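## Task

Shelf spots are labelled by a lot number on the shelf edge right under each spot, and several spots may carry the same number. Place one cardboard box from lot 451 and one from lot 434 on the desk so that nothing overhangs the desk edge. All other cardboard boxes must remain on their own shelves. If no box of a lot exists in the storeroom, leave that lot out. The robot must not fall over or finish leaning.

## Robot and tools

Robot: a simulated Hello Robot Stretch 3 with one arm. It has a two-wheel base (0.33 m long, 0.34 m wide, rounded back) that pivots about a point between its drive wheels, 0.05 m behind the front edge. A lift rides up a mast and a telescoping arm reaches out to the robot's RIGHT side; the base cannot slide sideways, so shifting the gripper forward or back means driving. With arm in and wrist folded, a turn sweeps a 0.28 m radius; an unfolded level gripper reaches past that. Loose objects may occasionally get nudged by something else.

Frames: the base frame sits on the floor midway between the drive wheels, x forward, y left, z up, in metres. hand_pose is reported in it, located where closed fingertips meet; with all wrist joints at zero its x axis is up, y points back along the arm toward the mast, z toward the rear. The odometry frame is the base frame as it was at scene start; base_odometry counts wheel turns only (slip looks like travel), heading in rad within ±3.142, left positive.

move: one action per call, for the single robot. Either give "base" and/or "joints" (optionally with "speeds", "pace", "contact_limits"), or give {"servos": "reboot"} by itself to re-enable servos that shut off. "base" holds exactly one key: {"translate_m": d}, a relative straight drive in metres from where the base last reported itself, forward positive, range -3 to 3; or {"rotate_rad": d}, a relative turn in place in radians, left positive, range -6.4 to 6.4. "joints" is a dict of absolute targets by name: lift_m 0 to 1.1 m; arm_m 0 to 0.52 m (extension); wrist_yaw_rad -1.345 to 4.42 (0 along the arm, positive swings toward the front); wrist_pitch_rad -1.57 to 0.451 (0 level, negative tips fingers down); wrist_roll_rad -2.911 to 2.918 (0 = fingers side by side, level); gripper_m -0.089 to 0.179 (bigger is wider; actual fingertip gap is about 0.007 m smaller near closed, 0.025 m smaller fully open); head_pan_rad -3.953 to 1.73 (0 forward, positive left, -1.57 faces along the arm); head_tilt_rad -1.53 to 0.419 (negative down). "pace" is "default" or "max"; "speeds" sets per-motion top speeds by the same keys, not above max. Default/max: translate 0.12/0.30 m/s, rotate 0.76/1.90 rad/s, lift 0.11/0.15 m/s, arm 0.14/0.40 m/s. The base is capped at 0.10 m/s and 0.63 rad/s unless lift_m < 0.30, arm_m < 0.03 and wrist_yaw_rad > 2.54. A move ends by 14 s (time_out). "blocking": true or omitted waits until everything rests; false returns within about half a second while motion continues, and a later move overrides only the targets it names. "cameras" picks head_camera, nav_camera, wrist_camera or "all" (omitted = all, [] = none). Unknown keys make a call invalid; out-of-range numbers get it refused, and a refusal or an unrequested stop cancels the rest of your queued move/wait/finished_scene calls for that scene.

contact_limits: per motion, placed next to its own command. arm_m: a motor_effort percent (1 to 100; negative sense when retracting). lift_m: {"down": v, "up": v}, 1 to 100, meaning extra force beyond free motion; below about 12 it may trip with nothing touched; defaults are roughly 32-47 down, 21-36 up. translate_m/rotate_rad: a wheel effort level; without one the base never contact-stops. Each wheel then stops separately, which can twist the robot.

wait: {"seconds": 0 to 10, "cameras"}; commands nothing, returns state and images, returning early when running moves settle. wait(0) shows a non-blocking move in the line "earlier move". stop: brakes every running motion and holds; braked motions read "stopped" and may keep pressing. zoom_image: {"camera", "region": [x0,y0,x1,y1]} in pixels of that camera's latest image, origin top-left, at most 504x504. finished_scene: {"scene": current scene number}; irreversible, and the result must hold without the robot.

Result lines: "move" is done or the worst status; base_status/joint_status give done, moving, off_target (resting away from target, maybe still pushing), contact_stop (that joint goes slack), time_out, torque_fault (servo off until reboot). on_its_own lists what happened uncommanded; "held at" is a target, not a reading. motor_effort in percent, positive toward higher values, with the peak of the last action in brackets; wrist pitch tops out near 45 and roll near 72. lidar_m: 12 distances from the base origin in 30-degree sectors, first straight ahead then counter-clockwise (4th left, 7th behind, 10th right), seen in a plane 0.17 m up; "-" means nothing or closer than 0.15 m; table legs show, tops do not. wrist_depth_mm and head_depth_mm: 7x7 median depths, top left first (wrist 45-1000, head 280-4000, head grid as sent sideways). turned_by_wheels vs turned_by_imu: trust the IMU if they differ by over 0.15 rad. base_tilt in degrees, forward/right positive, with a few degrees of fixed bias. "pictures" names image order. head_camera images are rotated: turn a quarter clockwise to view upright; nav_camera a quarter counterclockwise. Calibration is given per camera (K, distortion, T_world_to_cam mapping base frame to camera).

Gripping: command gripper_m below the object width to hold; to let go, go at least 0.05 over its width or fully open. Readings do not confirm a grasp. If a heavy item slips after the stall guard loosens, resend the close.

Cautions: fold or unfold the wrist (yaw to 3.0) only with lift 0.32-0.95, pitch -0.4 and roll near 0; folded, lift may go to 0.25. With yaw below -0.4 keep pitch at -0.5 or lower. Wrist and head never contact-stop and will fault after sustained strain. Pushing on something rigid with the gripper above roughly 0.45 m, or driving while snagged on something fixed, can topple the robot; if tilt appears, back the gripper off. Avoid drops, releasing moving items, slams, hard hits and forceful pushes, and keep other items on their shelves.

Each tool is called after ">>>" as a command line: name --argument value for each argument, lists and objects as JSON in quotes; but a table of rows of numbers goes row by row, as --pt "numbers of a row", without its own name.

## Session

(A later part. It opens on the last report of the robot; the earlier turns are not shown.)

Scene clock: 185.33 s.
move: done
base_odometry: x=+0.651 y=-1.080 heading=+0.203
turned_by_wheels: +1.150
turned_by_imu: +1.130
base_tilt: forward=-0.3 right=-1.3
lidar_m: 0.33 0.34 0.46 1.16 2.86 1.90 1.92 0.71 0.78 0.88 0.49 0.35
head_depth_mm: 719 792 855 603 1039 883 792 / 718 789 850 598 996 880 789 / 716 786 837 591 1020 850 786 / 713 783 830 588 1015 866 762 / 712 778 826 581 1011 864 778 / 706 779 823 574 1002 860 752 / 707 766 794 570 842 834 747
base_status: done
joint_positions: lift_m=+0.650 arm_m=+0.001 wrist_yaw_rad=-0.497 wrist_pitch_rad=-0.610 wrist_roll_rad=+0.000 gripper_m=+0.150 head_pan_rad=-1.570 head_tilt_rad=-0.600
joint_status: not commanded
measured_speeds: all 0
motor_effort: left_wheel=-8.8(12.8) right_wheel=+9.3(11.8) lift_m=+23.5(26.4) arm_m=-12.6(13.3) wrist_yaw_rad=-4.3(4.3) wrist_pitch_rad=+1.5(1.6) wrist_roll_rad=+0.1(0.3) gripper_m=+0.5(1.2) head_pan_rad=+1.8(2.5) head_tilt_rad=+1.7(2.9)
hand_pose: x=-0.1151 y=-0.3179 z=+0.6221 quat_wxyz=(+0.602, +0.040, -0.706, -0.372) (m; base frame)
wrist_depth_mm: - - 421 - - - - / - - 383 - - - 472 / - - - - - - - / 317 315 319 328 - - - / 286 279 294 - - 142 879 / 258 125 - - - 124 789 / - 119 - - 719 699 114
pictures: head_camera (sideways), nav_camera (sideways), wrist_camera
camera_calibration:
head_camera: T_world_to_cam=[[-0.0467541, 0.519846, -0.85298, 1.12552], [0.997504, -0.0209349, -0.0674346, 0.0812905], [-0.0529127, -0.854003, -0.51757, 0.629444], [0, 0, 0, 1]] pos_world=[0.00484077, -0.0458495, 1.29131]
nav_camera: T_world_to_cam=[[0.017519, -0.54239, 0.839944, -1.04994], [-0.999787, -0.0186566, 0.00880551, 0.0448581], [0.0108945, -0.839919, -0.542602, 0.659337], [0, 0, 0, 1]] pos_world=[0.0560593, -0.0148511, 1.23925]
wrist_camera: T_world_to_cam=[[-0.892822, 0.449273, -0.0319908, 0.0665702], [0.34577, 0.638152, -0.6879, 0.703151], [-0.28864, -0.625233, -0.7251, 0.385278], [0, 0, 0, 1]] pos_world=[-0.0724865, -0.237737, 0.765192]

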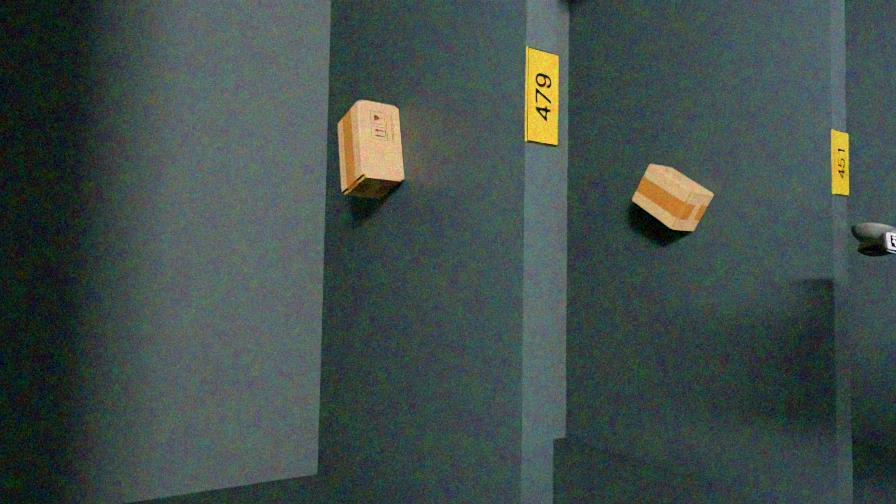

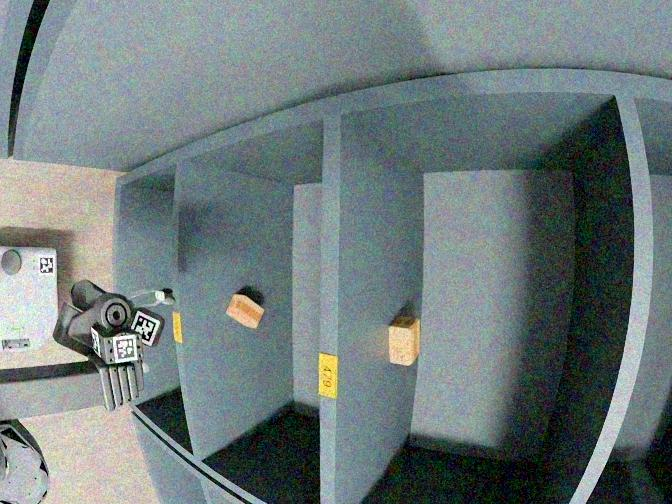

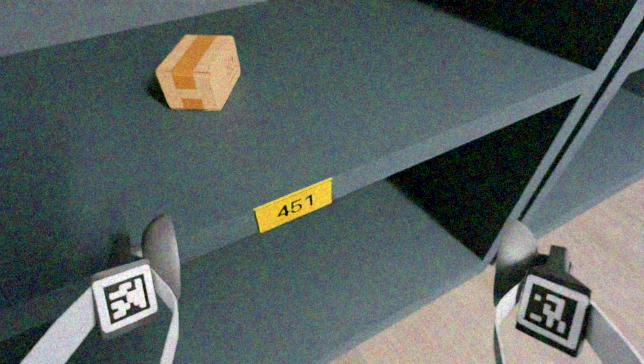

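>>> move --base '{"translate_m":0.02}' --joints '{"lift_m":0.70,"wrist_yaw_rad":-0.6}' --cameras '[]'

>>> move --joints '{"arm_m":0.3}' --contact_limits '{"arm_m":35}'

Scene clock: 216.87 s.
move: done
base_odometry: x=+0.670 y=-1.076 heading=+0.203
turned_by_wheels: +0.000
turned_by_imu: +0.000
base_tilt: forward=-0.4 right=-1.2
lidar_m: 0.31 0.32 0.43 1.09 2.09 1.92 1.95 0.73 0.81 0.88 0.46 0.33
head_depth_mm: 722 794 854 604 1004 885 793 / 717 792 850 598 997 882 789 / 715 788 837 592 1026 852 767 / 709 783 830 587 1017 870 764 / 710 778 829 581 1013 863 774 / 708 778 824 574 1001 859 755 / 697 752 760 569 779 812 749
base_status: done
joint_positions: lift_m=+0.700 arm_m=+0.001 wrist_yaw_rad=-0.597 wrist_pitch_rad=-0.611 wrist_roll_rad=+0.000 gripper_m=+0.150 head_pan_rad=-1.570 head_tilt_rad=-0.600
joint_status: all done
measured_speeds: all 0
motor_effort: left_wheel=+3.0(6.9) right_wheel=+9.0(12.2) lift_m=+27.8(32.7) arm_m=-12.6(13.0) wrist_yaw_rad=-1.9(5.2) wrist_pitch_rad=+1.5(1.6) wrist_roll_rad=-0.1(0.3) gripper_m=+0.7(1.1) head_pan_rad=+1.2(2.0) head_tilt_rad=+0.9(2.1)
hand_pose: x=-0.1318 y=-0.3076 z=+0.6721 quat_wxyz=(+0.582, +0.005, -0.707, -0.402) (m; base frame)
wrist_depth_mm: - - - - - - - / - 455 - - - 520 - / - - 415 - - 595 - / - - - - - 730 - / - 146 - - 883 725 947 / 315 126 - - 827 124 831 / - 119 - 768 767 740 114
pictures: none
No camera images: "cameras" was empty.

Scene clock: 220.30 s.
move: done
base_odometry: x=+0.670 y=-1.076 heading=+0.203
turned_by_wheels: +0.000
turned_by_imu: +0.000
base_tilt: forward=-0.3 right=-1.2
lidar_m: 0.31 0.32 0.43 1.09 2.10 1.91 1.94 0.73 0.81 0.88 0.46 0.33
head_depth_mm: 722 790 852 604 1006 884 773 / 718 787 848 598 532 451 371 / 716 783 838 593 527 536 784 / 711 779 831 586 536 560 782 / 710 780 827 579 1005 863 776 / 707 776 823 575 1002 861 753 / 701 750 758 569 782 811 751
base_status: not commanded
joint_positions: lift_m=+0.700 arm_m=+0.300 wrist_yaw_rad=-0.597 wrist_pitch_rad=-0.611 wrist_roll_rad=+0.000 gripper_m=+0.150 head_pan_rad=-1.570 head_tilt_rad=-0.600
joint_status: all done
measured_speeds: all 0
motor_effort: left_wheel=+2.3(2.7) right_wheel=+9.7(10.0) lift_m=+26.0(27.4) arm_m=+13.6(15.1) wrist_yaw_rad=-3.2(4.9) wrist_pitch_rad=+1.6(1.7) wrist_roll_rad=+0.2(0.4) gripper_m=+0.9(1.1) head_pan_rad=+0.5(1.9) head_tilt_rad=+0.3(1.6)
contact_limits: arm_m 35 (drawing in: default 31, maximum 55; extending or still: default 40, maximum 69)
hand_pose: x=-0.1318 y=-0.6070 z=+0.6720 quat_wxyz=(+0.582, +0.005, -0.707, -0.402) (m; base frame)
wrist_depth_mm: 282 312 - - - - - / 302 330 - - - - - / 322 - - - - - - / 339 - - - - - - / - 146 324 272 324 143 323 / 312 125 302 254 298 137 289 / 112 264 269 232 269 260 114
pictures: head_camera (sideways), nav_camera (sideways), wrist_camera
camera_calibration:
head_camera: T_world_to_cam=[[-0.0467541, 0.519846, -0.85298, 1.12552], [0.997504, -0.0209349, -0.0674346, 0.0812905], [-0.0529127, -0.854003, -0.51757, 0.629444], [0, 0, 0, 1]] pos_world=[0.00484077, -0.0458495, 1.29131]
nav_camera: T_world_to_cam=[[0.017519, -0.54239, 0.839944, -1.04994], [-0.999787, -0.0186566, 0.00880551, 0.0448581], [0.0108945, -0.839919, -0.542602, 0.659337], [0, 0, 0, 1]] pos_world=[0.0560593, -0.0148511, 1.23925]
wrist_camera: T_world_to_cam=[[-0.843543, 0.53611, -0.0319575, 0.242329], [0.407882, 0.6008, -0.687512, 0.913067], [-0.349382, -0.592981, -0.72547, 0.247707], [0, 0, 0, 1]] pos_world=[-0.0814636, -0.5316, 0.815192]

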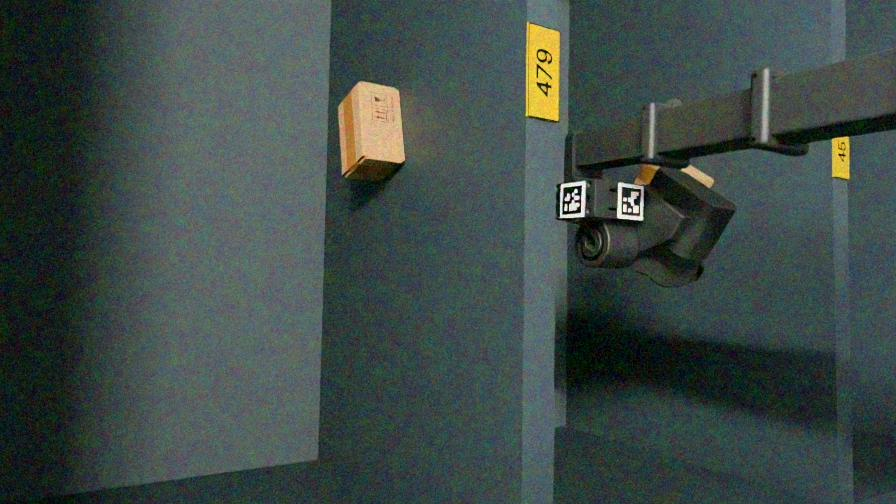

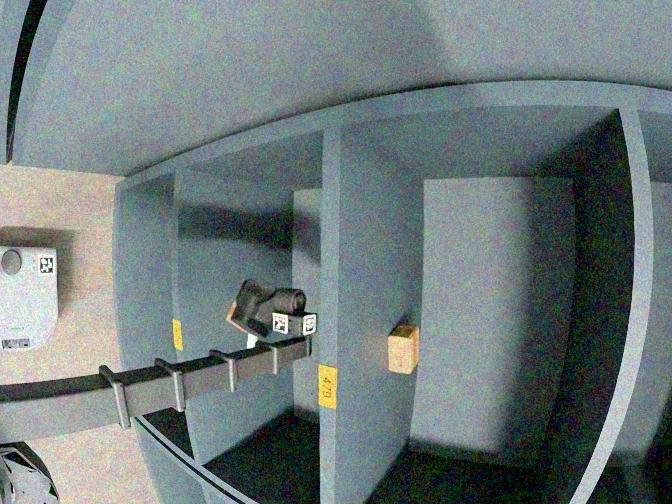

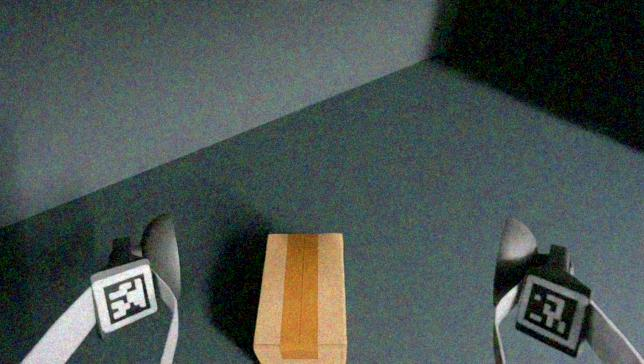

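>>> move --base '{"translate_m":0.008}' --joints '{"arm_m":0.328}' --cameras '[]'

>>> move --joints '{"lift_m":0.585}' --contact_limits '{"lift_m":{"down":15}}' --cameras '["wrist_camera"]'

Scene clock: 230.13 s.
move: done
base_odometry: x=+0.678 y=-1.074 heading=+0.202
turned_by_wheels: +0.000
turned_by_imu: +0.000
base_tilt: forward=-0.3 right=-1.2
lidar_m: 0.31 0.32 0.42 1.06 2.10 1.92 1.95 0.73 0.82 0.88 0.45 0.32
head_depth_mm: 722 795 853 602 999 887 773 / 719 790 850 597 532 451 372 / 712 784 837 592 541 806 785 / 710 782 830 585 559 823 781 / 710 776 827 579 1014 868 775 / 707 773 822 575 1004 860 755 / 695 751 745 569 752 810 742
base_status: done
joint_positions: lift_m=+0.700 arm_m=+0.328 wrist_yaw_rad=-0.597 wrist_pitch_rad=-0.611 wrist_roll_rad=+0.000 gripper_m=+0.150 head_pan_rad=-1.570 head_tilt_rad=-0.600
joint_status: all done
measured_speeds: all 0
motor_effort: left_wheel=+3.4(7.1) right_wheel=+7.2(11.4) lift_m=+30.4(30.4) arm_m=+12.8(15.7) wrist_yaw_rad=-2.5(3.7) wrist_pitch_rad=+1.6(1.7) wrist_roll_rad=-0.1(0.6) gripper_m=+0.1(0.8) head_pan_rad=+0.7(1.3) head_tilt_rad=-0.4(1.5)
hand_pose: x=-0.1318 y=-0.6350 z=+0.6720 quat_wxyz=(+0.582, +0.005, -0.707, -0.402) (m; base frame)
wrist_depth_mm: 259 286 323 - - 527 - / 278 310 - - - 525 - / 302 328 - - - - - / 323 - - - - - - / 337 146 330 328 325 142 322 / 314 126 302 250 298 137 286 / 113 263 273 222 267 262 114
pictures: none
No camera images: "cameras" was empty.

Scene clock: 232.00 s.
move: done
base_odometry: x=+0.678 y=-1.074 heading=+0.202
turned_by_wheels: +0.000
turned_by_imu: +0.000
base_tilt: forward=-0.4 right=-1.3
lidar_m: 0.31 0.32 0.42 1.06 2.10 1.92 1.95 0.74 0.82 0.88 0.45 0.32
head_depth_mm: 720 793 853 604 1002 888 795 / 717 789 851 599 1000 881 736 / 715 785 839 592 1018 607 747 / 713 782 830 587 1017 619 782 / 711 777 827 580 1011 864 774 / 707 777 822 574 1005 859 755 / 696 752 747 569 753 811 741
base_status: not commanded
joint_positions: lift_m=+0.585 arm_m=+0.328 wrist_yaw_rad=-0.597 wrist_pitch_rad=-0.611 wrist_roll_rad=+0.000 gripper_m=+0.150 head_pan_rad=-1.570 head_tilt_rad=-0.600
joint_status: all done
measured_speeds: all 0
motor_effort: left_wheel=+3.4(3.7) right_wheel=+7.8(8.3) lift_m=+24.5(29.1) arm_m=+8.8(13.0) wrist_yaw_rad=-3.6(4.7) wrist_pitch_rad=+1.5(1.7) wrist_roll_rad=+0.2(0.3) gripper_m=+0.7(1.1) head_pan_rad=+0.6(1.2) head_tilt_rad=-1.1(1.7)
contact_limits: lift_m down 15 (down: maximum 72; up: maximum 65)
hand_pose: x=-0.1318 y=-0.6350 z=+0.5570 quat_wxyz=(+0.582, +0.005, -0.707, -0.402) (m; base frame)
wrist_depth_mm: 259 286 325 - - - - / 278 304 319 316 312 306 306 / 274 269 268 264 261 259 257 / 233 231 229 158 219 222 221 / 203 196 196 138 187 196 193 / 184 125 172 126 128 137 170 / 112 155 160 143 155 154 111
pictures: wrist_camera
camera_calibration:
wrist_camera: T_world_to_cam=[[-0.843509, 0.53616, -0.0320163, 0.253734], [0.407953, 0.600754, -0.687509, 0.850735], [-0.349381, -0.592981, -0.72547, 0.147602], [0, 0, 0, 1]] pos_world=[-0.0814637, -0.5596, 0.700092]

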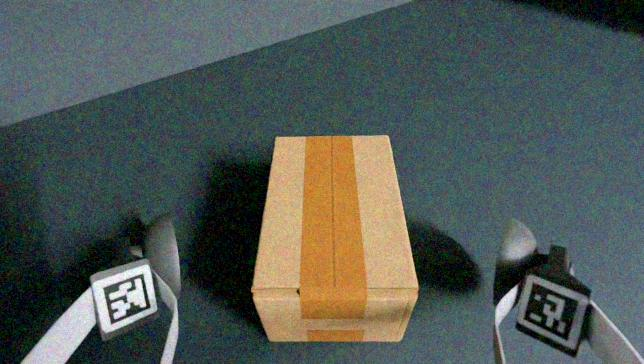

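>>> move --joints '{"gripper_m":0.03}' --cameras '["wrist_camera"]'

>>> move --joints '{"lift_m":0.69}' --speeds '{"lift_m":0.06}' --cameras '["wrist_camera"]'

Scene clock: 241.70 s.
move: done
base_odometry: x=+0.678 y=-1.074 heading=+0.202
turned_by_wheels: +0.000
turned_by_imu: +0.000
base_tilt: forward=-0.3 right=-1.2
lidar_m: 0.31 0.32 0.42 1.06 2.09 1.92 1.95 0.73 0.82 0.88 0.45 0.32
head_depth_mm: 721 791 853 604 999 891 793 / 717 792 847 598 998 879 735 / 716 785 838 591 1026 606 746 / 712 783 830 587 1016 619 780 / 710 779 827 579 1010 866 774 / 706 775 821 574 1002 859 752 / 695 753 743 568 755 809 740
base_status: not commanded
joint_positions: lift_m=+0.585 arm_m=+0.328 wrist_yaw_rad=-0.599 wrist_pitch_rad=-0.611 wrist_roll_rad=+0.000 gripper_m=+0.031 head_pan_rad=-1.570 head_tilt_rad=-0.600
joint_status: all done
measured_speeds: all 0
motor_effort: left_wheel=+3.4(3.8) right_wheel=+7.1(8.2) lift_m=+23.5(31.5) arm_m=+1.0(4.6) wrist_yaw_rad=-2.6(4.4) wrist_pitch_rad=+1.5(1.7) wrist_roll_rad=-0.3(0.3) gripper_m=-13.2(87.8) head_pan_rad=+0.5(1.1) head_tilt_rad=-1.8(2.3)
contact_limits: lift_m down 15 (down: maximum 72; up: maximum 65)
hand_pose: x=-0.1321 y=-0.6348 z=+0.5570 quat_wxyz=(+0.582, +0.004, -0.707, -0.403) (m; base frame)
wrist_depth_mm: 259 285 323 - - - - / 278 304 322 318 311 309 304 / 271 271 267 184 261 260 256 / 234 231 229 158 225 222 221 / 204 201 154 138 144 196 195 / 181 180 129 129 129 174 174 / 163 102 158 154 156 152 156
pictures: wrist_camera
camera_calibration:
wrist_camera: T_world_to_cam=[[-0.842498, 0.537747, -0.0320193, 0.254573], [0.409096, 0.600003, -0.687486, 0.850442], [-0.350482, -0.592305, -0.725491, 0.148002], [0, 0, 0, 1]] pos_world=[-0.0815633, -0.559501, 0.700192]

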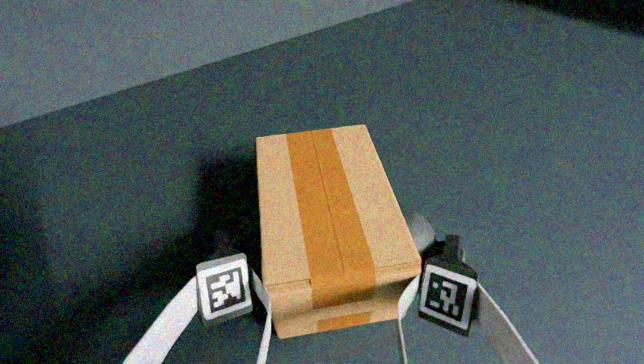

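Scene clock: 244.03 s.
move: done
base_odometry: x=+0.678 y=-1.074 heading=+0.202
turned_by_wheels: +0.000
turned_by_imu: +0.000
base_tilt: forward=-0.3 right=-1.2
lidar_m: 0.31 0.32 0.42 1.06 2.10 1.92 1.95 0.73 0.82 0.88 0.45 0.32
head_depth_mm: 720 789 853 605 1003 886 776 / 718 787 845 597 992 477 381 / 713 785 839 592 546 577 785 / 712 782 831 586 565 803 780 / 711 780 826 582 1009 866 774 / 709 773 823 575 1004 859 755 / 698 753 744 569 755 810 743
base_status: not commanded
joint_positions: lift_m=+0.690 arm_m=+0.328 wrist_yaw_rad=-0.599 wrist_pitch_rad=-0.618 wrist_roll_rad=+0.000 gripper_m=+0.031 head_pan_rad=-1.570 head_tilt_rad=-0.600
joint_status: all done
measured_speeds: all 0
motor_effort: left_wheel=+3.2(3.8) right_wheel=+7.4(8.5) lift_m=+31.2(34.3) arm_m=-2.7(3.4) wrist_yaw_rad=-0.9(3.0) wrist_pitch_rad=+2.8(3.0) wrist_roll_rad=-0.2(0.3) gripper_m=-13.3(13.9) head_pan_rad=+0.2(0.7) head_tilt_rad=-2.1(3.1)
hand_pose: x=-0.1314 y=-0.6338 z=+0.6606 quat_wxyz=(+0.580, +0.007, -0.707, -0.405) (m; base frame)
wrist_depth_mm: 259 287 324 - - 538 - / 279 312 - - - - - / 302 329 408 183 - - - / 325 - - 161 - - - / 326 320 148 139 143 317 315 / 294 292 129 129 129 282 280 / 264 102 255 249 252 250 255
pictures: wrist_camera
camera_calibration:
wrist_camera: T_world_to_cam=[[-0.842414, 0.537868, -0.0322026, 0.258108], [0.411738, 0.604013, -0.682379, 0.920276], [-0.347579, -0.588104, -0.730289, 0.230193], [0, 0, 0, 1]] pos_world=[-0.0814688, -0.559309, 0.804396]

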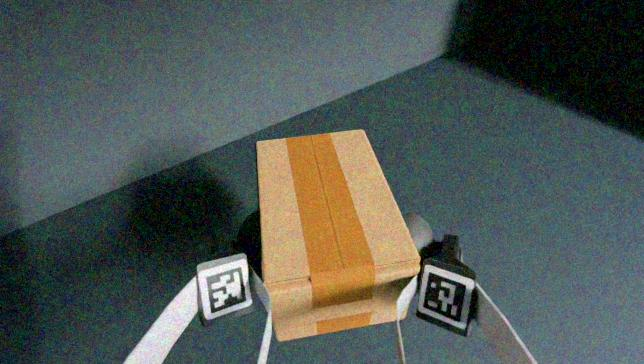

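>>> move --joints '{"arm_m":0.005,"lift_m":0.72}' --cameras '[]'

>>> move --joints '{"lift_m":0.95,"wrist_yaw_rad":0.0,"head_pan_rad":-2.8,"head_tilt_rad":-0.5}' --cameras '[]'

>>> move --base '{"rotate_rad":-0.989}' --cameras '["nav_camera","wrist_camera"]'

Scene clock: 288.10 s.
move: done
base_odometry: x=+0.678 y=-1.074 heading=+0.202
turned_by_wheels: +0.000
turned_by_imu: +0.000
base_tilt: forward=-0.3 right=-1.1
lidar_m: 0.31 0.32 0.42 1.06 2.10 1.92 1.95 0.73 0.82 0.88 0.45 0.32
head_depth_mm: 722 794 856 605 1006 886 795 / 720 791 847 597 997 880 573 / 714 787 838 591 1025 873 746 / 713 779 832 587 1013 869 780 / 711 780 826 580 1008 868 776 / 707 777 821 575 1007 861 754 / 697 751 742 571 756 810 741
base_status: not commanded
joint_positions: lift_m=+0.720 arm_m=+0.005 wrist_yaw_rad=-0.599 wrist_pitch_rad=-0.619 wrist_roll_rad=+0.000 gripper_m=+0.031 head_pan_rad=-1.570 head_tilt_rad=-0.600
joint_status: all done
measured_speeds: all 0
motor_effort: left_wheel=+3.0(3.7) right_wheel=+6.9(8.3) lift_m=+29.7(34.7) arm_m=-12.5(14.9) wrist_yaw_rad=-1.6(2.8) wrist_pitch_rad=+3.0(3.1) wrist_roll_rad=+0.0(0.3) gripper_m=-13.4(14.1) head_pan_rad=-0.1(0.8) head_tilt_rad=-3.6(3.7)
hand_pose: x=-0.1314 y=-0.3107 z=+0.6905 quat_wxyz=(+0.580, +0.007, -0.707, -0.405) (m; base frame)
wrist_depth_mm: - - - - - - - / - - - - - 544 - / - - - 183 - 591 - / - - - 160 165 750 - / - - 147 139 139 960 969 / 319 324 129 129 129 860 866 / 296 101 - 154 774 773 768
pictures: none
No camera images: "cameras" was empty.

Scene clock: 291.03 s.
move: done
base_odometry: x=+0.678 y=-1.074 heading=+0.202
turned_by_wheels: +0.000
turned_by_imu: +0.000
base_tilt: forward=-0.4 right=-1.1
lidar_m: 0.31 0.32 0.42 1.06 2.10 1.92 1.95 0.73 0.82 0.88 0.45 0.32
head_depth_mm: 1566 1678 1816 1955 2097 - - / 1636 1739 1886 2036 2119 1609 1395 / 1683 1798 1964 2136 2091 1615 1386 / 1325 1461 1606 1724 1891 1601 - / 1321 1480 1386 1703 1731 1548 - / 999 1503 1209 1469 1119 1047 - / 620 654 688 738 822 902 -
base_status: not commanded
joint_positions: lift_m=+0.950 arm_m=+0.005 wrist_yaw_rad=-0.003 wrist_pitch_rad=-0.619 wrist_roll_rad=+0.000 gripper_m=+0.031 head_pan_rad=-2.802 head_tilt_rad=-0.500
joint_status: all done
measured_speeds: all 0
motor_effort: left_wheel=+3.1(3.8) right_wheel=+7.2(8.5) lift_m=+31.3(34.3) arm_m=-7.4(13.4) wrist_yaw_rad=+2.5(5.3) wrist_pitch_rad=+3.0(3.1) wrist_roll_rad=+0.1(0.3) gripper_m=-13.3(13.8) head_pan_rad=+3.3(4.8) head_tilt_rad=+4.2(10.4)
hand_pose: x=-0.0222 y=-0.3447 z=+0.9205 quat_wxyz=(+0.673, +0.214, -0.673, -0.217) (m; base frame)
wrist_depth_mm: - - - - - - - / - - - - - - - / - - - 183 - - 759 / - - - 161 - - 686 / - - 148 139 139 - - / 396 - 129 129 129 - - / 411 94 - 149 - 107 -
pictures: none
No camera images: "cameras" was empty.

Scene clock: 293.73 s.
move: done
base_odometry: x=+0.678 y=-1.074 heading=-0.786
turned_by_wheels: -0.989
turned_by_imu: -0.973
base_tilt: forward=-0.3 right=-1.2
lidar_m: 0.42 0.32 0.31 0.32 0.45 1.38 2.20 1.92 1.59 0.73 0.87 0.83
head_depth_mm: 2776 3113 3243 2899 2212 - - / 2527 2791 2722 2905 2122 1629 1381 / 2293 2490 2377 2580 2099 1607 1386 / 2122 2292 2341 2614 2087 1601 - / 1963 2121 2249 2456 2055 1594 - / 1842 1957 2106 2288 2048 1647 - / 1734 1823 1944 2110 2046 1678 -
base_status: done
joint_positions: lift_m=+0.950 arm_m=+0.005 wrist_yaw_rad=-0.003 wrist_pitch_rad=-0.619 wrist_roll_rad=+0.000 gripper_m=+0.031 head_pan_rad=-2.800 head_tilt_rad=-0.500
joint_status: not commanded
measured_speeds: all 0
motor_effort: left_wheel=+8.3(12.0) right_wheel=-9.8(13.8) lift_m=+30.0(32.2) arm_m=-6.5(7.8) wrist_yaw_rad=+1.4(3.4) wrist_pitch_rad=+3.0(3.0) wrist_roll_rad=+0.1(0.3) gripper_m=-13.0(13.9) head_pan_rad=+2.9(3.9) head_tilt_rad=+4.1(4.8)
hand_pose: x=-0.0221 y=-0.3447 z=+0.9205 quat_wxyz=(+0.674, +0.215, -0.673, -0.216) (m; base frame)
wrist_depth_mm: - - - - - - - / - 795 - - - - - / - 842 - 184 - - - / 718 - - 160 - - - / - - 148 139 143 - - / - - 129 129 129 - - / - 95 - 957 994 985 -
pictures: nav_camera (sideways), wrist_camera
camera_calibration:
nav_camera: T_world_to_cam=[[-0.423901, -0.168702, 0.889858, -1.11233], [-0.350609, 0.936463, 0.0105177, 0.0386667], [-0.835093, -0.307534, -0.456116, 0.551938], [0, 0, 0, 1]] pos_world=[0.00295924, -0.054122, 1.24116]
wrist_camera: T_world_to_cam=[[-0.999086, -0.0280769, -0.0322345, 0.00457776], [0.00143766, 0.731567, -0.681768, 0.912324], [0.0427236, -0.681192, -0.730857, 0.604981], [0, 0, 0, 1]] pos_world=[-0.022585, -0.255189, 1.0643]

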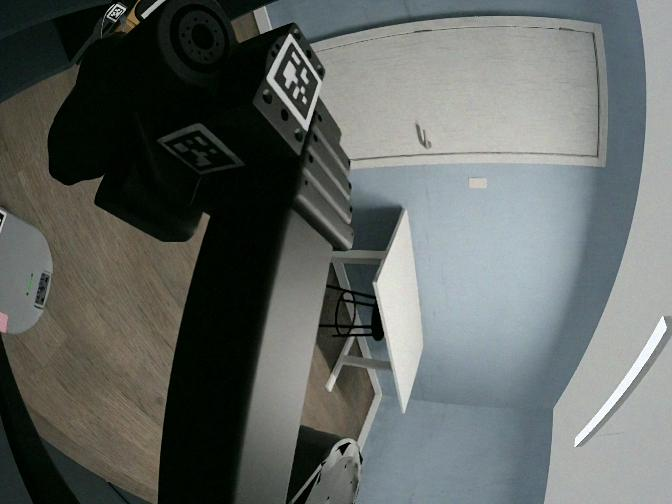

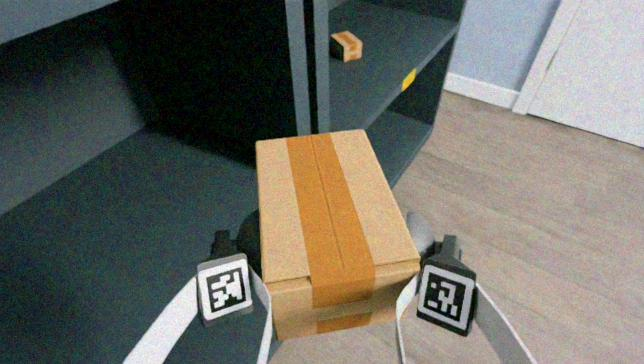

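>>> move --base '{"translate_m":-1.3}' --cameras '[]'

>>> move --base '{"translate_m":-0.4}' --cameras '[]'

>>> move --base '{"rotate_rad":-0.587}' --joints '{"head_pan_rad":-1.57,"head_tilt_rad":-0.5}'

Scene clock: 313.87 s.
move: done
base_odometry: x=-0.241 y=-0.155 heading=-0.786
turned_by_wheels: +0.000
turned_by_imu: -0.001
base_tilt: forward=-0.4 right=-1.1
lidar_m: 1.36 1.02 0.99 1.03 1.46 2.75 1.12 0.84 0.85 1.33 1.74 1.52
head_depth_mm: 1790 2012 2312 1383 2134 - - / 1631 1810 2018 1364 1778 1618 1392 / 1504 1628 1797 1352 1029 1613 1387 / 1391 1506 1644 1334 934 1504 - / 1284 1387 1504 1321 928 1445 - / 1198 1282 1383 1308 923 758 - / 1112 1195 1287 1302 915 757 -
base_status: done
joint_positions: lift_m=+0.950 arm_m=+0.005 wrist_yaw_rad=-0.003 wrist_pitch_rad=-0.619 wrist_roll_rad=+0.000 gripper_m=+0.031 head_pan_rad=-2.800 head_tilt_rad=-0.500
joint_status: not commanded
measured_speeds: all 0
motor_effort: left_wheel=-6.4(10.6) right_wheel=-5.6(15.1) lift_m=+23.3(29.6) arm_m=-12.8(13.6) wrist_yaw_rad=+1.8(3.6) wrist_pitch_rad=+2.9(3.1) wrist_roll_rad=-0.1(0.5) gripper_m=-13.0(13.9) head_pan_rad=+2.4(4.0) head_tilt_rad=+1.8(4.2)
hand_pose: x=-0.0221 y=-0.3447 z=+0.9205 quat_wxyz=(+0.674, +0.215, -0.673, -0.216) (m; base frame)
wrist_depth_mm: - - - - - - - / - - - - - - - / - - - - - - - / - - - 161 - - - / - - 153 139 143 - - / - - 130 129 130 - - / - 111 - 995 980 990 -
pictures: none
No camera images: "cameras" was empty.

Scene clock: 319.00 s.
move: done
base_odometry: x=-0.523 y=+0.128 heading=-0.786
turned_by_wheels: +0.000
turned_by_imu: +0.000
base_tilt: forward=-0.3 right=-1.2
lidar_m: 1.64 1.23 1.20 1.25 1.76 2.41 1.16 0.48 0.71 0.68 1.57 1.87
head_depth_mm: 1519 1702 1923 2064 997 - - / 1368 1519 1695 1365 951 755 1385 / 1256 1369 1518 1359 943 724 645 / 1159 1258 1375 1341 935 718 - / 1072 1157 1259 1299 928 715 - / 997 1071 1152 1220 920 734 - / 938 995 1075 1143 913 754 -
base_status: done
joint_positions: lift_m=+0.950 arm_m=+0.005 wrist_yaw_rad=-0.003 wrist_pitch_rad=-0.619 wrist_roll_rad=+0.000 gripper_m=+0.031 head_pan_rad=-2.800 head_tilt_rad=-0.500
joint_status: not commanded
measured_speeds: all 0
motor_effort: left_wheel=-3.8(10.9) right_wheel=-9.0(15.3) lift_m=+24.5(25.1) arm_m=-12.7(13.7) wrist_yaw_rad=+0.9(3.4) wrist_pitch_rad=+3.0(3.1) wrist_roll_rad=+0.1(0.3) gripper_m=-13.1(13.8) head_pan_rad=+3.0(3.5) head_tilt_rad=+1.5(2.5)
hand_pose: x=-0.0221 y=-0.3447 z=+0.9205 quat_wxyz=(+0.674, +0.215, -0.673, -0.216) (m; base frame)
wrist_depth_mm: - - - - - - - / - - - - - - - / - - - 184 - - - / - - - 160 - - - / - - 148 139 139 - - / - - 129 129 129 - - / - 111 - 149 - 108 -
pictures: none
No camera images: "cameras" was empty.

Scene clock: 321.07 s.
move: done
base_odometry: x=-0.523 y=+0.128 heading=-1.373
turned_by_wheels: -0.587
turned_by_imu: -0.577
base_tilt: forward=-0.3 right=-1.1
lidar_m: 1.87 1.74 1.25 1.20 1.24 1.66 2.41 1.15 0.48 0.71 0.68 1.48
head_depth_mm: 899 972 1058 1159 955 - - / 895 971 1057 1151 945 779 - / 894 964 1053 1142 943 801 - / 890 966 1047 1138 931 768 - / 890 957 1046 1131 924 715 568 / 886 959 1042 1131 922 709 580 / 883 955 1041 1128 913 707 577
base_status: done
joint_positions: lift_m=+0.950 arm_m=+0.005 wrist_yaw_rad=-0.003 wrist_pitch_rad=-0.619 wrist_roll_rad=+0.000 gripper_m=+0.031 head_pan_rad=-1.562 head_tilt_rad=-0.500
joint_status: all done
measured_speeds: translate_m=+0.000 rotate_rad=+0.000 lift_m=+0.000 arm_m=+0.000 wrist_yaw_rad=+0.000 wrist_pitch_rad=+0.000 wrist_roll_rad=+0.000 head_pan_rad=-0.024 head_tilt_rad=+0.000
motor_effort: left_wheel=+7.9(11.2) right_wheel=-9.8(14.3) lift_m=+24.8(25.5) arm_m=-12.8(13.5) wrist_yaw_rad=+2.1(3.2) wrist_pitch_rad=+3.0(3.1) wrist_roll_rad=-0.2(0.3) gripper_m=-13.3(13.6) head_pan_rad=-2.9(5.7) head_tilt_rad=+0.8(3.6)
hand_pose: x=-0.0221 y=-0.3447 z=+0.9205 quat_wxyz=(+0.674, +0.215, -0.673, -0.216) (m; base frame)
wrist_depth_mm: - - - - - - - / 907 - - - - - - / - - - 183 - - - / - - - 161 - - - / - - 148 140 139 - - / - - 129 129 129 - - / - 94 - 147 - 107 -
pictures: head_camera (sideways), nav_camera (sideways), wrist_camera
camera_calibration:
head_camera: T_world_to_cam=[[-0.0502146, 0.431722, -0.900608, 1.1877], [0.997699, -0.0194458, -0.0649498, 0.0780361], [-0.0455533, -0.901797, -0.429752, 0.515179], [0, 0, 0, 1]] pos_world=[0.00525119, -0.0466498, 1.29612]
nav_camera: T_world_to_cam=[[0.0211376, -0.455739, 0.889862, -1.11504], [-0.999611, -0.0258104, 0.0105258, 0.042584], [0.0181707, -0.889739, -0.456108, 0.546743], [0, 0, 0, 1]] pos_world=[0.0562019, -0.0206086, 1.24116]
wrist_camera: T_world_to_cam=[[-0.999082, -0.028218, -0.0322382, 0.0045457], [0.001337, 0.731564, -0.681772, 0.912324], [0.0428225, -0.681189, -0.730854, 0.604981], [0, 0, 0, 1]] pos_world=[-0.0225851, -0.255189, 1.0643]

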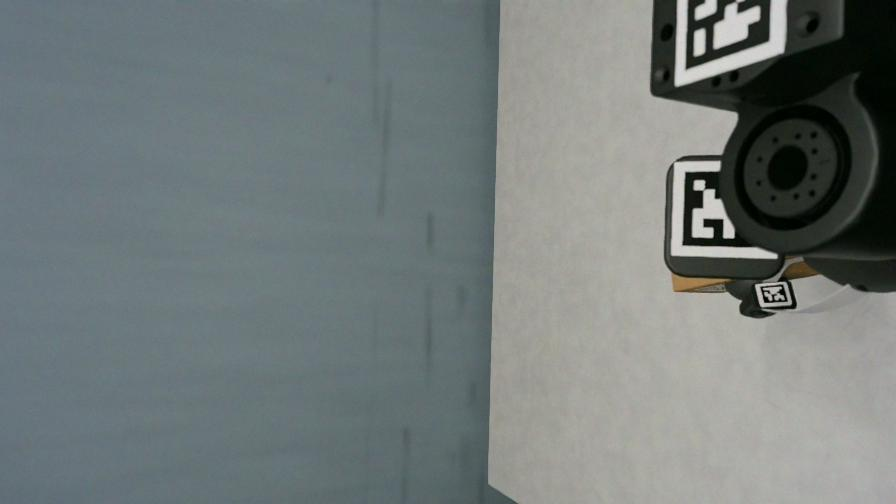

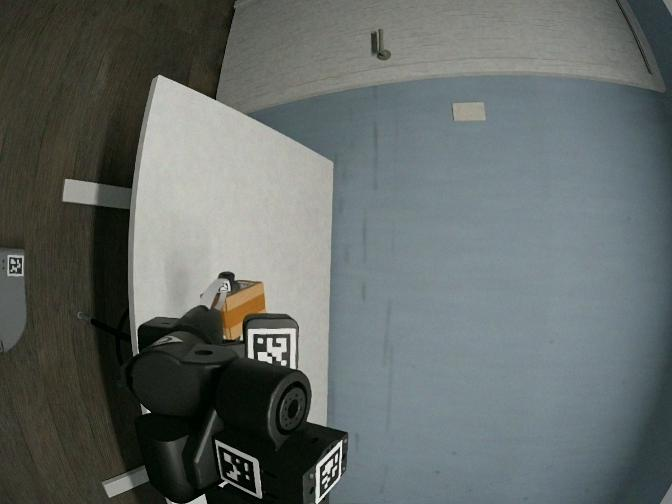

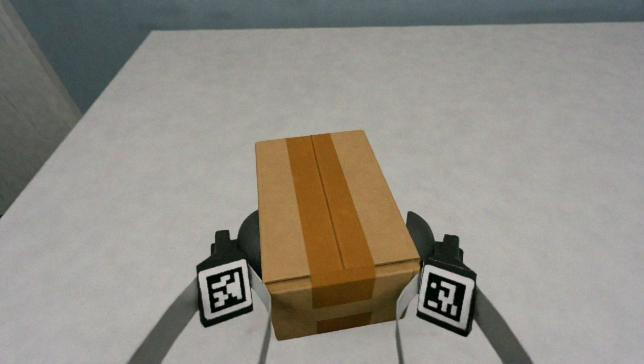

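>>> move --joints '{"arm_m":0.20}' --cameras '[]'

>>> move --joints '{"lift_m":0.80}' --cameras '["wrist_camera"]'

>>> move --joints '{"lift_m":0.76}' --speeds '{"lift_m":0.03}' --contact_limits '{"lift_m":{"down":14}}' --cameras '["head_camera","wrist_camera"]'

Scene clock: 342.57 s.
move: done
base_odometry: x=-0.523 y=+0.128 heading=-1.373
turned_by_wheels: +0.000
turned_by_imu: +0.000
base_tilt: forward=-0.3 right=-1.2
lidar_m: 1.87 1.74 1.25 1.20 1.24 1.67 2.41 1.16 0.48 0.71 0.68 1.47
head_depth_mm: 901 971 1061 1118 - 710 595 / 897 964 1052 333 315 728 592 / 894 969 1054 320 323 723 588 / 892 963 1049 1106 341 698 586 / 889 955 1043 1134 930 715 583 / 885 956 1041 1129 920 710 582 / 882 954 1040 1124 916 708 578
base_status: not commanded
joint_positions: lift_m=+0.950 arm_m=+0.200 wrist_yaw_rad=-0.003 wrist_pitch_rad=-0.619 wrist_roll_rad=+0.000 gripper_m=+0.031 head_pan_rad=-1.570 head_tilt_rad=-0.500
joint_status: all done
measured_speeds: all 0
motor_effort: left_wheel=+7.3(8.5) right_wheel=-9.9(10.9) lift_m=+25.3(26.1) arm_m=+12.8(15.2) wrist_yaw_rad=+1.3(2.8) wrist_pitch_rad=+3.1(3.3) wrist_roll_rad=+0.0(0.3) gripper_m=-13.3(13.6) head_pan_rad=-2.4(3.5) head_tilt_rad=+0.3(1.3)
hand_pose: x=-0.0221 y=-0.5397 z=+0.9204 quat_wxyz=(+0.673, +0.215, -0.673, -0.217) (m; base frame)
wrist_depth_mm: - - - - - - - / - - - - - - - / - - - 183 - - - / 510 - - 161 - - - / - - 148 139 139 - - / - - 129 129 129 - - / - 94 - 147 - 108 -
pictures: none
No camera images: "cameras" was empty.

Scene clock: 344.77 s.
move: done
base_odometry: x=-0.523 y=+0.128 heading=-1.373
turned_by_wheels: +0.000
turned_by_imu: +0.000
base_tilt: forward=-0.3 right=-1.3
lidar_m: 1.87 1.74 1.25 1.20 1.24 1.66 2.42 1.16 0.48 0.71 0.68 1.48
head_depth_mm: 902 974 1061 1159 955 734 290 / 897 977 1058 1141 948 371 373 / 895 967 1055 1150 941 377 546 / 892 964 1045 1138 932 401 543 / 890 959 1044 1133 926 713 583 / 888 962 1039 1122 922 710 580 / 884 954 1037 1121 911 704 578
base_status: not commanded
joint_positions: lift_m=+0.800 arm_m=+0.200 wrist_yaw_rad=-0.003 wrist_pitch_rad=-0.619 wrist_roll_rad=+0.000 gripper_m=+0.031 head_pan_rad=-1.570 head_tilt_rad=-0.500
joint_status: all done
measured_speeds: all 0
motor_effort: left_wheel=+7.6(8.2) right_wheel=-9.2(10.9) lift_m=+23.9(26.8) arm_m=+9.3(13.3) wrist_yaw_rad=+2.1(2.9) wrist_pitch_rad=+3.1(3.2) wrist_roll_rad=-0.1(0.3) gripper_m=-13.7(13.8) head_pan_rad=-2.5(3.3) head_tilt_rad=+0.5(1.5)
hand_pose: x=-0.0221 y=-0.5397 z=+0.7704 quat_wxyz=(+0.673, +0.215, -0.673, -0.217) (m; base frame)
wrist_depth_mm: - - - - - - - / - - - - - - - / - - - 184 - - - / - - - 161 - - - / - - 148 140 139 - - / - - 129 129 129 - - / - 95 - 147 - 107 -
pictures: wrist_camera
camera_calibration:
wrist_camera: T_world_to_cam=[[-0.999082, -0.0282013, -0.0322524, -0.00577205], [0.00134073, 0.731853, -0.681461, 0.95256], [0.0428221, -0.680878, -0.731143, 0.362925], [0, 0, 0, 1]] pos_world=[-0.0225851, -0.450189, 0.914296]

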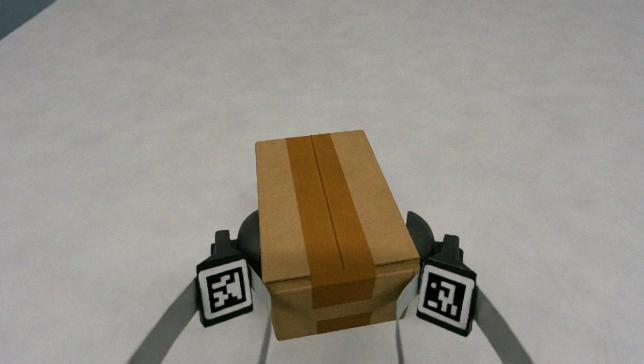

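Scene clock: 346.53 s.
move: done
base_odometry: x=-0.523 y=+0.128 heading=-1.373
turned_by_wheels: +0.000
turned_by_imu: +0.000
base_tilt: forward=-0.3 right=-1.2
lidar_m: 1.87 1.74 1.25 1.20 1.24 1.66 2.41 1.15 0.48 0.71 0.68 1.48
head_depth_mm: 898 974 1063 1161 957 732 565 / 897 966 1054 1147 949 421 349 / 894 964 1050 1146 941 402 402 / 891 964 1047 1134 935 428 420 / 890 961 1046 1135 924 715 582 / 885 957 1041 1125 915 712 580 / 886 955 1036 1121 917 707 579
base_status: not commanded
joint_positions: lift_m=+0.760 arm_m=+0.200 wrist_yaw_rad=-0.003 wrist_pitch_rad=-0.565 wrist_roll_rad=+0.000 gripper_m=+0.031 head_pan_rad=-1.570 head_tilt_rad=-0.500
joint_status: all done
measured_speeds: all 0
motor_effort: left_wheel=+7.3(8.1) right_wheel=-9.5(10.4) lift_m=+16.0(27.8) arm_m=+6.8(9.5) wrist_yaw_rad=+1.2(2.9) wrist_pitch_rad=-6.8(7.3) wrist_roll_rad=+0.1(0.3) gripper_m=-13.4(14.0) head_pan_rad=-2.1(3.1) head_tilt_rad=-0.3(1.0)
contact_limits: lift_m down 14 (down: maximum 72; up: maximum 65)
hand_pose: x=-0.0221 y=-0.5485 z=+0.7412 quat_wxyz=(+0.679, +0.196, -0.679, -0.198) (m; base frame)
wrist_depth_mm: - - - - - - - / - - - - - - - / - - - 181 - - - / - - - 158 - - - / - - 148 137 140 - - / - - 129 127 129 - - / - 101 - 147 - 108 -
pictures: head_camera (sideways), wrist_camera
camera_calibration:
head_camera: T_world_to_cam=[[-0.0465384, 0.432123, -0.900613, 1.18768], [0.997503, -0.0278389, -0.0649025, 0.0779936], [-0.053118, -0.901385, -0.429748, 0.515207], [0, 0, 0, 1]] pos_world=[0.00484085, -0.0466536, 1.29612]
wrist_camera: T_world_to_cam=[[-0.999082, -0.0299734, -0.0306075, -0.00915817], [0.0012394, 0.693945, -0.720027, 0.946815], [0.0428216, -0.719403, -0.693271, 0.286345], [0, 0, 0, 1]] pos_world=[-0.022585, -0.451314, 0.879967]

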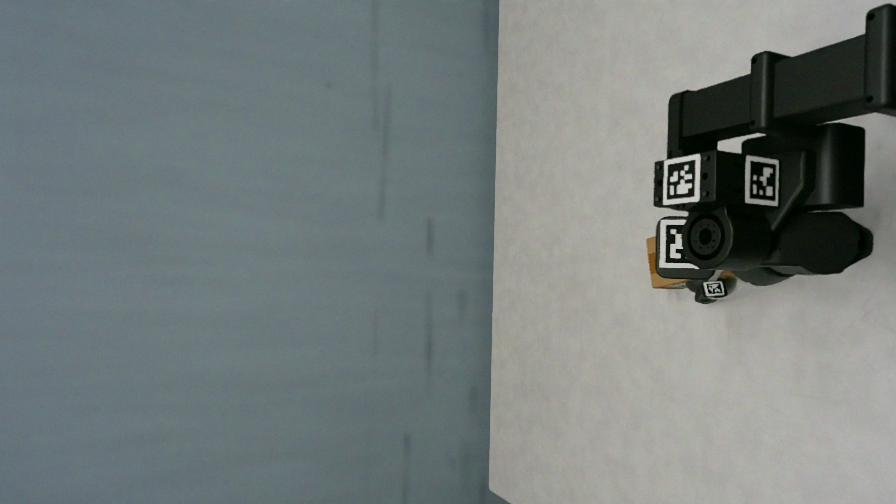

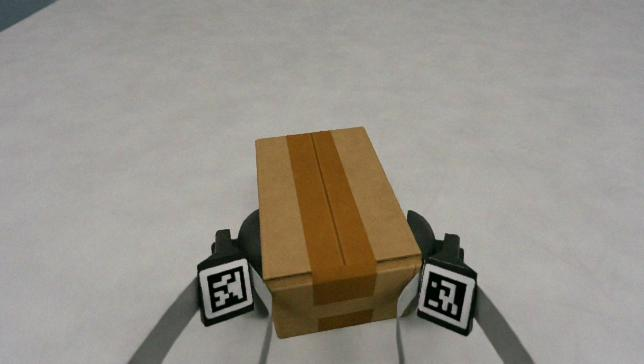

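>>> move --joints '{"lift_m":0.768}' --cameras '[]'

>>> move --joints '{"gripper_m":0.15}' --cameras '["wrist_camera"]'

>>> move --joints '{"lift_m":0.90}' --cameras '["head_camera","nav_camera","wrist_camera"]'

Scene clock: 360.80 s.
move: done
base_odometry: x=-0.523 y=+0.128 heading=-1.373
turned_by_wheels: +0.000
turned_by_imu: +0.000
base_tilt: forward=-0.2 right=-1.2
lidar_m: 1.87 1.74 1.25 1.20 1.24 1.67 2.42 1.16 0.48 0.71 0.68 1.48
head_depth_mm: 894 971 1062 1164 959 731 341 / 897 970 1059 1152 948 413 340 / 896 966 1054 1142 940 397 400 / 892 961 1049 1130 936 426 417 / 887 958 1047 1134 926 713 582 / 888 960 1043 1125 921 710 580 / 883 953 1038 1126 909 706 579
base_status: not commanded
joint_positions: lift_m=+0.768 arm_m=+0.200 wrist_yaw_rad=-0.003 wrist_pitch_rad=-0.597 wrist_roll_rad=+0.000 gripper_m=+0.031 head_pan_rad=-1.570 head_tilt_rad=-0.500
joint_status: all done
measured_speeds: all 0
motor_effort: left_wheel=+7.1(7.6) right_wheel=-8.8(10.0) lift_m=+27.6(32.1) arm_m=+0.8(2.0) wrist_yaw_rad=+1.9(2.2) wrist_pitch_rad=-0.9(6.9) wrist_roll_rad=-0.2(0.2) gripper_m=-12.7(13.7) head_pan_rad=-2.2(2.7) head_tilt_rad=+0.1(0.8)
hand_pose: x=-0.0221 y=-0.5433 z=+0.7427 quat_wxyz=(+0.676, +0.207, -0.676, -0.209) (m; base frame)
wrist_depth_mm: - - - - - - - / - - - - - - - / - - - 178 - - - / - - - 157 - - - / - - 145 137 136 - - / - - 129 128 129 - - / - 101 - 150 - 107 -
pictures: none
No camera images: "cameras" was empty.

Scene clock: 362.53 s.
move: done
base_odometry: x=-0.523 y=+0.128 heading=-1.373
turned_by_wheels: +0.000
turned_by_imu: +0.000
base_tilt: forward=-0.3 right=-1.3
lidar_m: 1.87 1.74 1.25 1.20 1.24 1.67 2.42 1.16 0.48 0.71 0.68 1.48
head_depth_mm: 902 973 1065 1159 955 734 340 / 902 966 1060 1152 948 412 340 / 894 967 1051 1147 938 398 400 / 890 963 1048 1139 935 427 417 / 888 962 1047 1132 926 712 583 / 886 955 1041 1123 917 712 580 / 885 954 1042 1121 916 707 576
base_status: not commanded
joint_positions: lift_m=+0.768 arm_m=+0.200 wrist_yaw_rad=-0.002 wrist_pitch_rad=-0.610 wrist_roll_rad=+0.000 gripper_m=+0.150 head_pan_rad=-1.570 head_tilt_rad=-0.500
joint_status: all done
measured_speeds: all 0
motor_effort: left_wheel=+6.8(7.4) right_wheel=-8.9(9.9) lift_m=+28.7(28.8) arm_m=-1.5(2.1) wrist_yaw_rad=+1.1(2.7) wrist_pitch_rad=+1.3(1.5) wrist_roll_rad=+0.0(0.4) gripper_m=+0.6(83.2) head_pan_rad=-1.5(2.6) head_tilt_rad=-0.4(1.2)
hand_pose: x=-0.0220 y=-0.5412 z=+0.7402 quat_wxyz=(+0.675, +0.212, -0.674, -0.213) (m; base frame)
wrist_depth_mm: - - - - - - - / - - - - - - - / - - - 174 - - - / - - - 154 - - - / - 146 - 134 134 141 - / - 126 - 130 137 124 - / - 118 - - - - 111
pictures: wrist_camera
camera_calibration:
wrist_camera: T_world_to_cam=[[-0.999069, -0.028929, -0.0319951, -0.00733223], [0.00103606, 0.725446, -0.688279, 0.934697], [0.043122, -0.687671, -0.72474, 0.33142], [0, 0, 0, 1]] pos_world=[-0.0225853, -0.450376, 0.883291]

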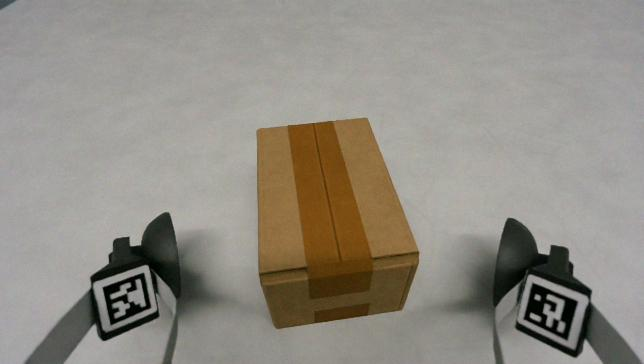

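Scene clock: 364.57 s.
move: done
base_odometry: x=-0.523 y=+0.128 heading=-1.373
turned_by_wheels: +0.000
turned_by_imu: +0.000
base_tilt: forward=-0.3 right=-1.1
lidar_m: 1.87 1.74 1.25 1.20 1.23 1.67 2.41 1.16 0.48 0.71 0.68 1.48
head_depth_mm: 898 977 1064 1159 305 - 595 / 897 970 1057 1145 334 664 591 / 897 966 1050 1132 339 374 589 / 887 959 1047 1133 359 421 585 / 887 960 1044 1131 925 712 583 / 889 955 1044 1126 919 712 581 / 883 956 1037 1125 910 706 578
base_status: not commanded
joint_positions: lift_m=+0.900 arm_m=+0.200 wrist_yaw_rad=-0.002 wrist_pitch_rad=-0.611 wrist_roll_rad=+0.000 gripper_m=+0.150 head_pan_rad=-1.570 head_tilt_rad=-0.500
joint_status: all done
measured_speeds: all 0
motor_effort: left_wheel=+6.8(7.5) right_wheel=-9.1(9.9) lift_m=+31.5(34.1) arm_m=-4.9(5.1) wrist_yaw_rad=+0.8(2.4) wrist_pitch_rad=+1.5(1.7) wrist_roll_rad=+0.0(0.4) gripper_m=+0.6(0.9) head_pan_rad=-1.5(2.4) head_tilt_rad=-2.0(2.0)
hand_pose: x=-0.0220 y=-0.5411 z=+0.8720 quat_wxyz=(+0.674, +0.212, -0.674, -0.214) (m; base frame)
wrist_depth_mm: - - - - - - - / - - - - - - - / - - - - - - - / - - - - - - - / - 146 - - - 140 - / - 125 - 260 - 124 - / - 119 - 234 - - 111
pictures: head_camera (sideways), nav_camera (sideways), wrist_camera
camera_calibration:
head_camera: T_world_to_cam=[[-0.0465384, 0.432123, -0.900613, 1.18768], [0.997503, -0.0278389, -0.0649025, 0.0779936], [-0.053118, -0.901385, -0.429748, 0.515207], [0, 0, 0, 1]] pos_world=[0.00484085, -0.0466536, 1.29612]
nav_camera: T_world_to_cam=[[0.0173074, -0.455904, 0.889861, -1.11504], [-0.999793, -0.017412, 0.0105249, 0.0426164], [0.0106959, -0.889859, -0.456111, 0.546738], [0, 0, 0, 1]] pos_world=[0.0560582, -0.02109, 1.24116]
wrist_camera: T_world_to_cam=[[-0.999069, -0.0288949, -0.032025, -0.00306639], [0.00103867, 0.726127, -0.68756, 1.02506], [0.0431212, -0.686953, -0.725421, 0.428028], [0, 0, 0, 1]] pos_world=[-0.0225853, -0.450377, 1.01519]

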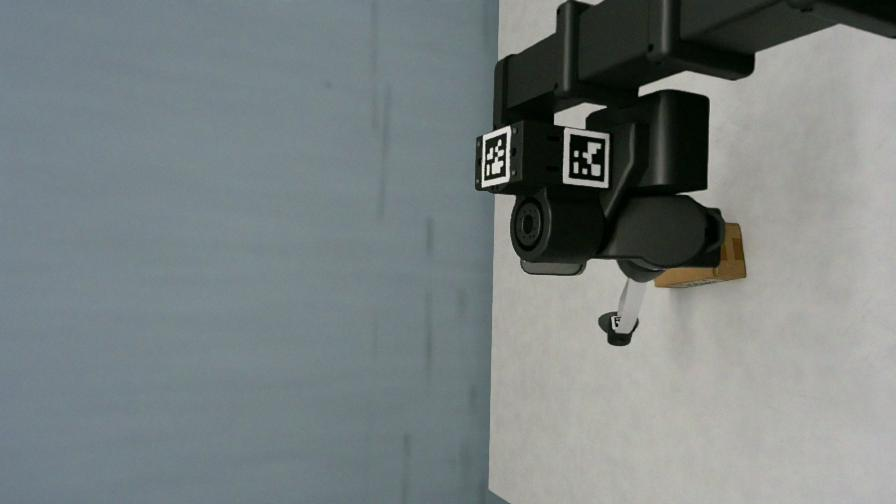

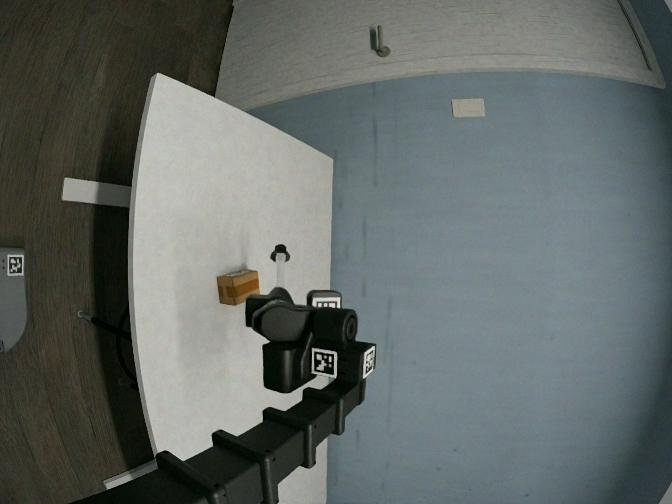

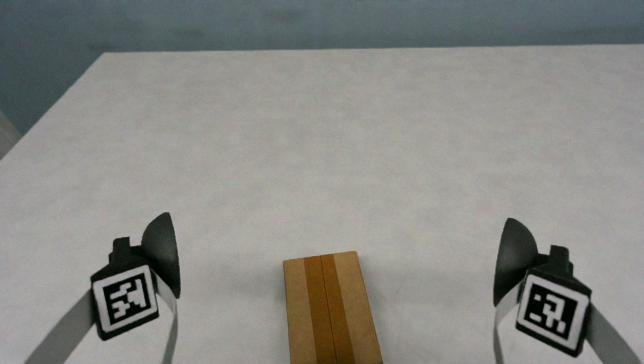

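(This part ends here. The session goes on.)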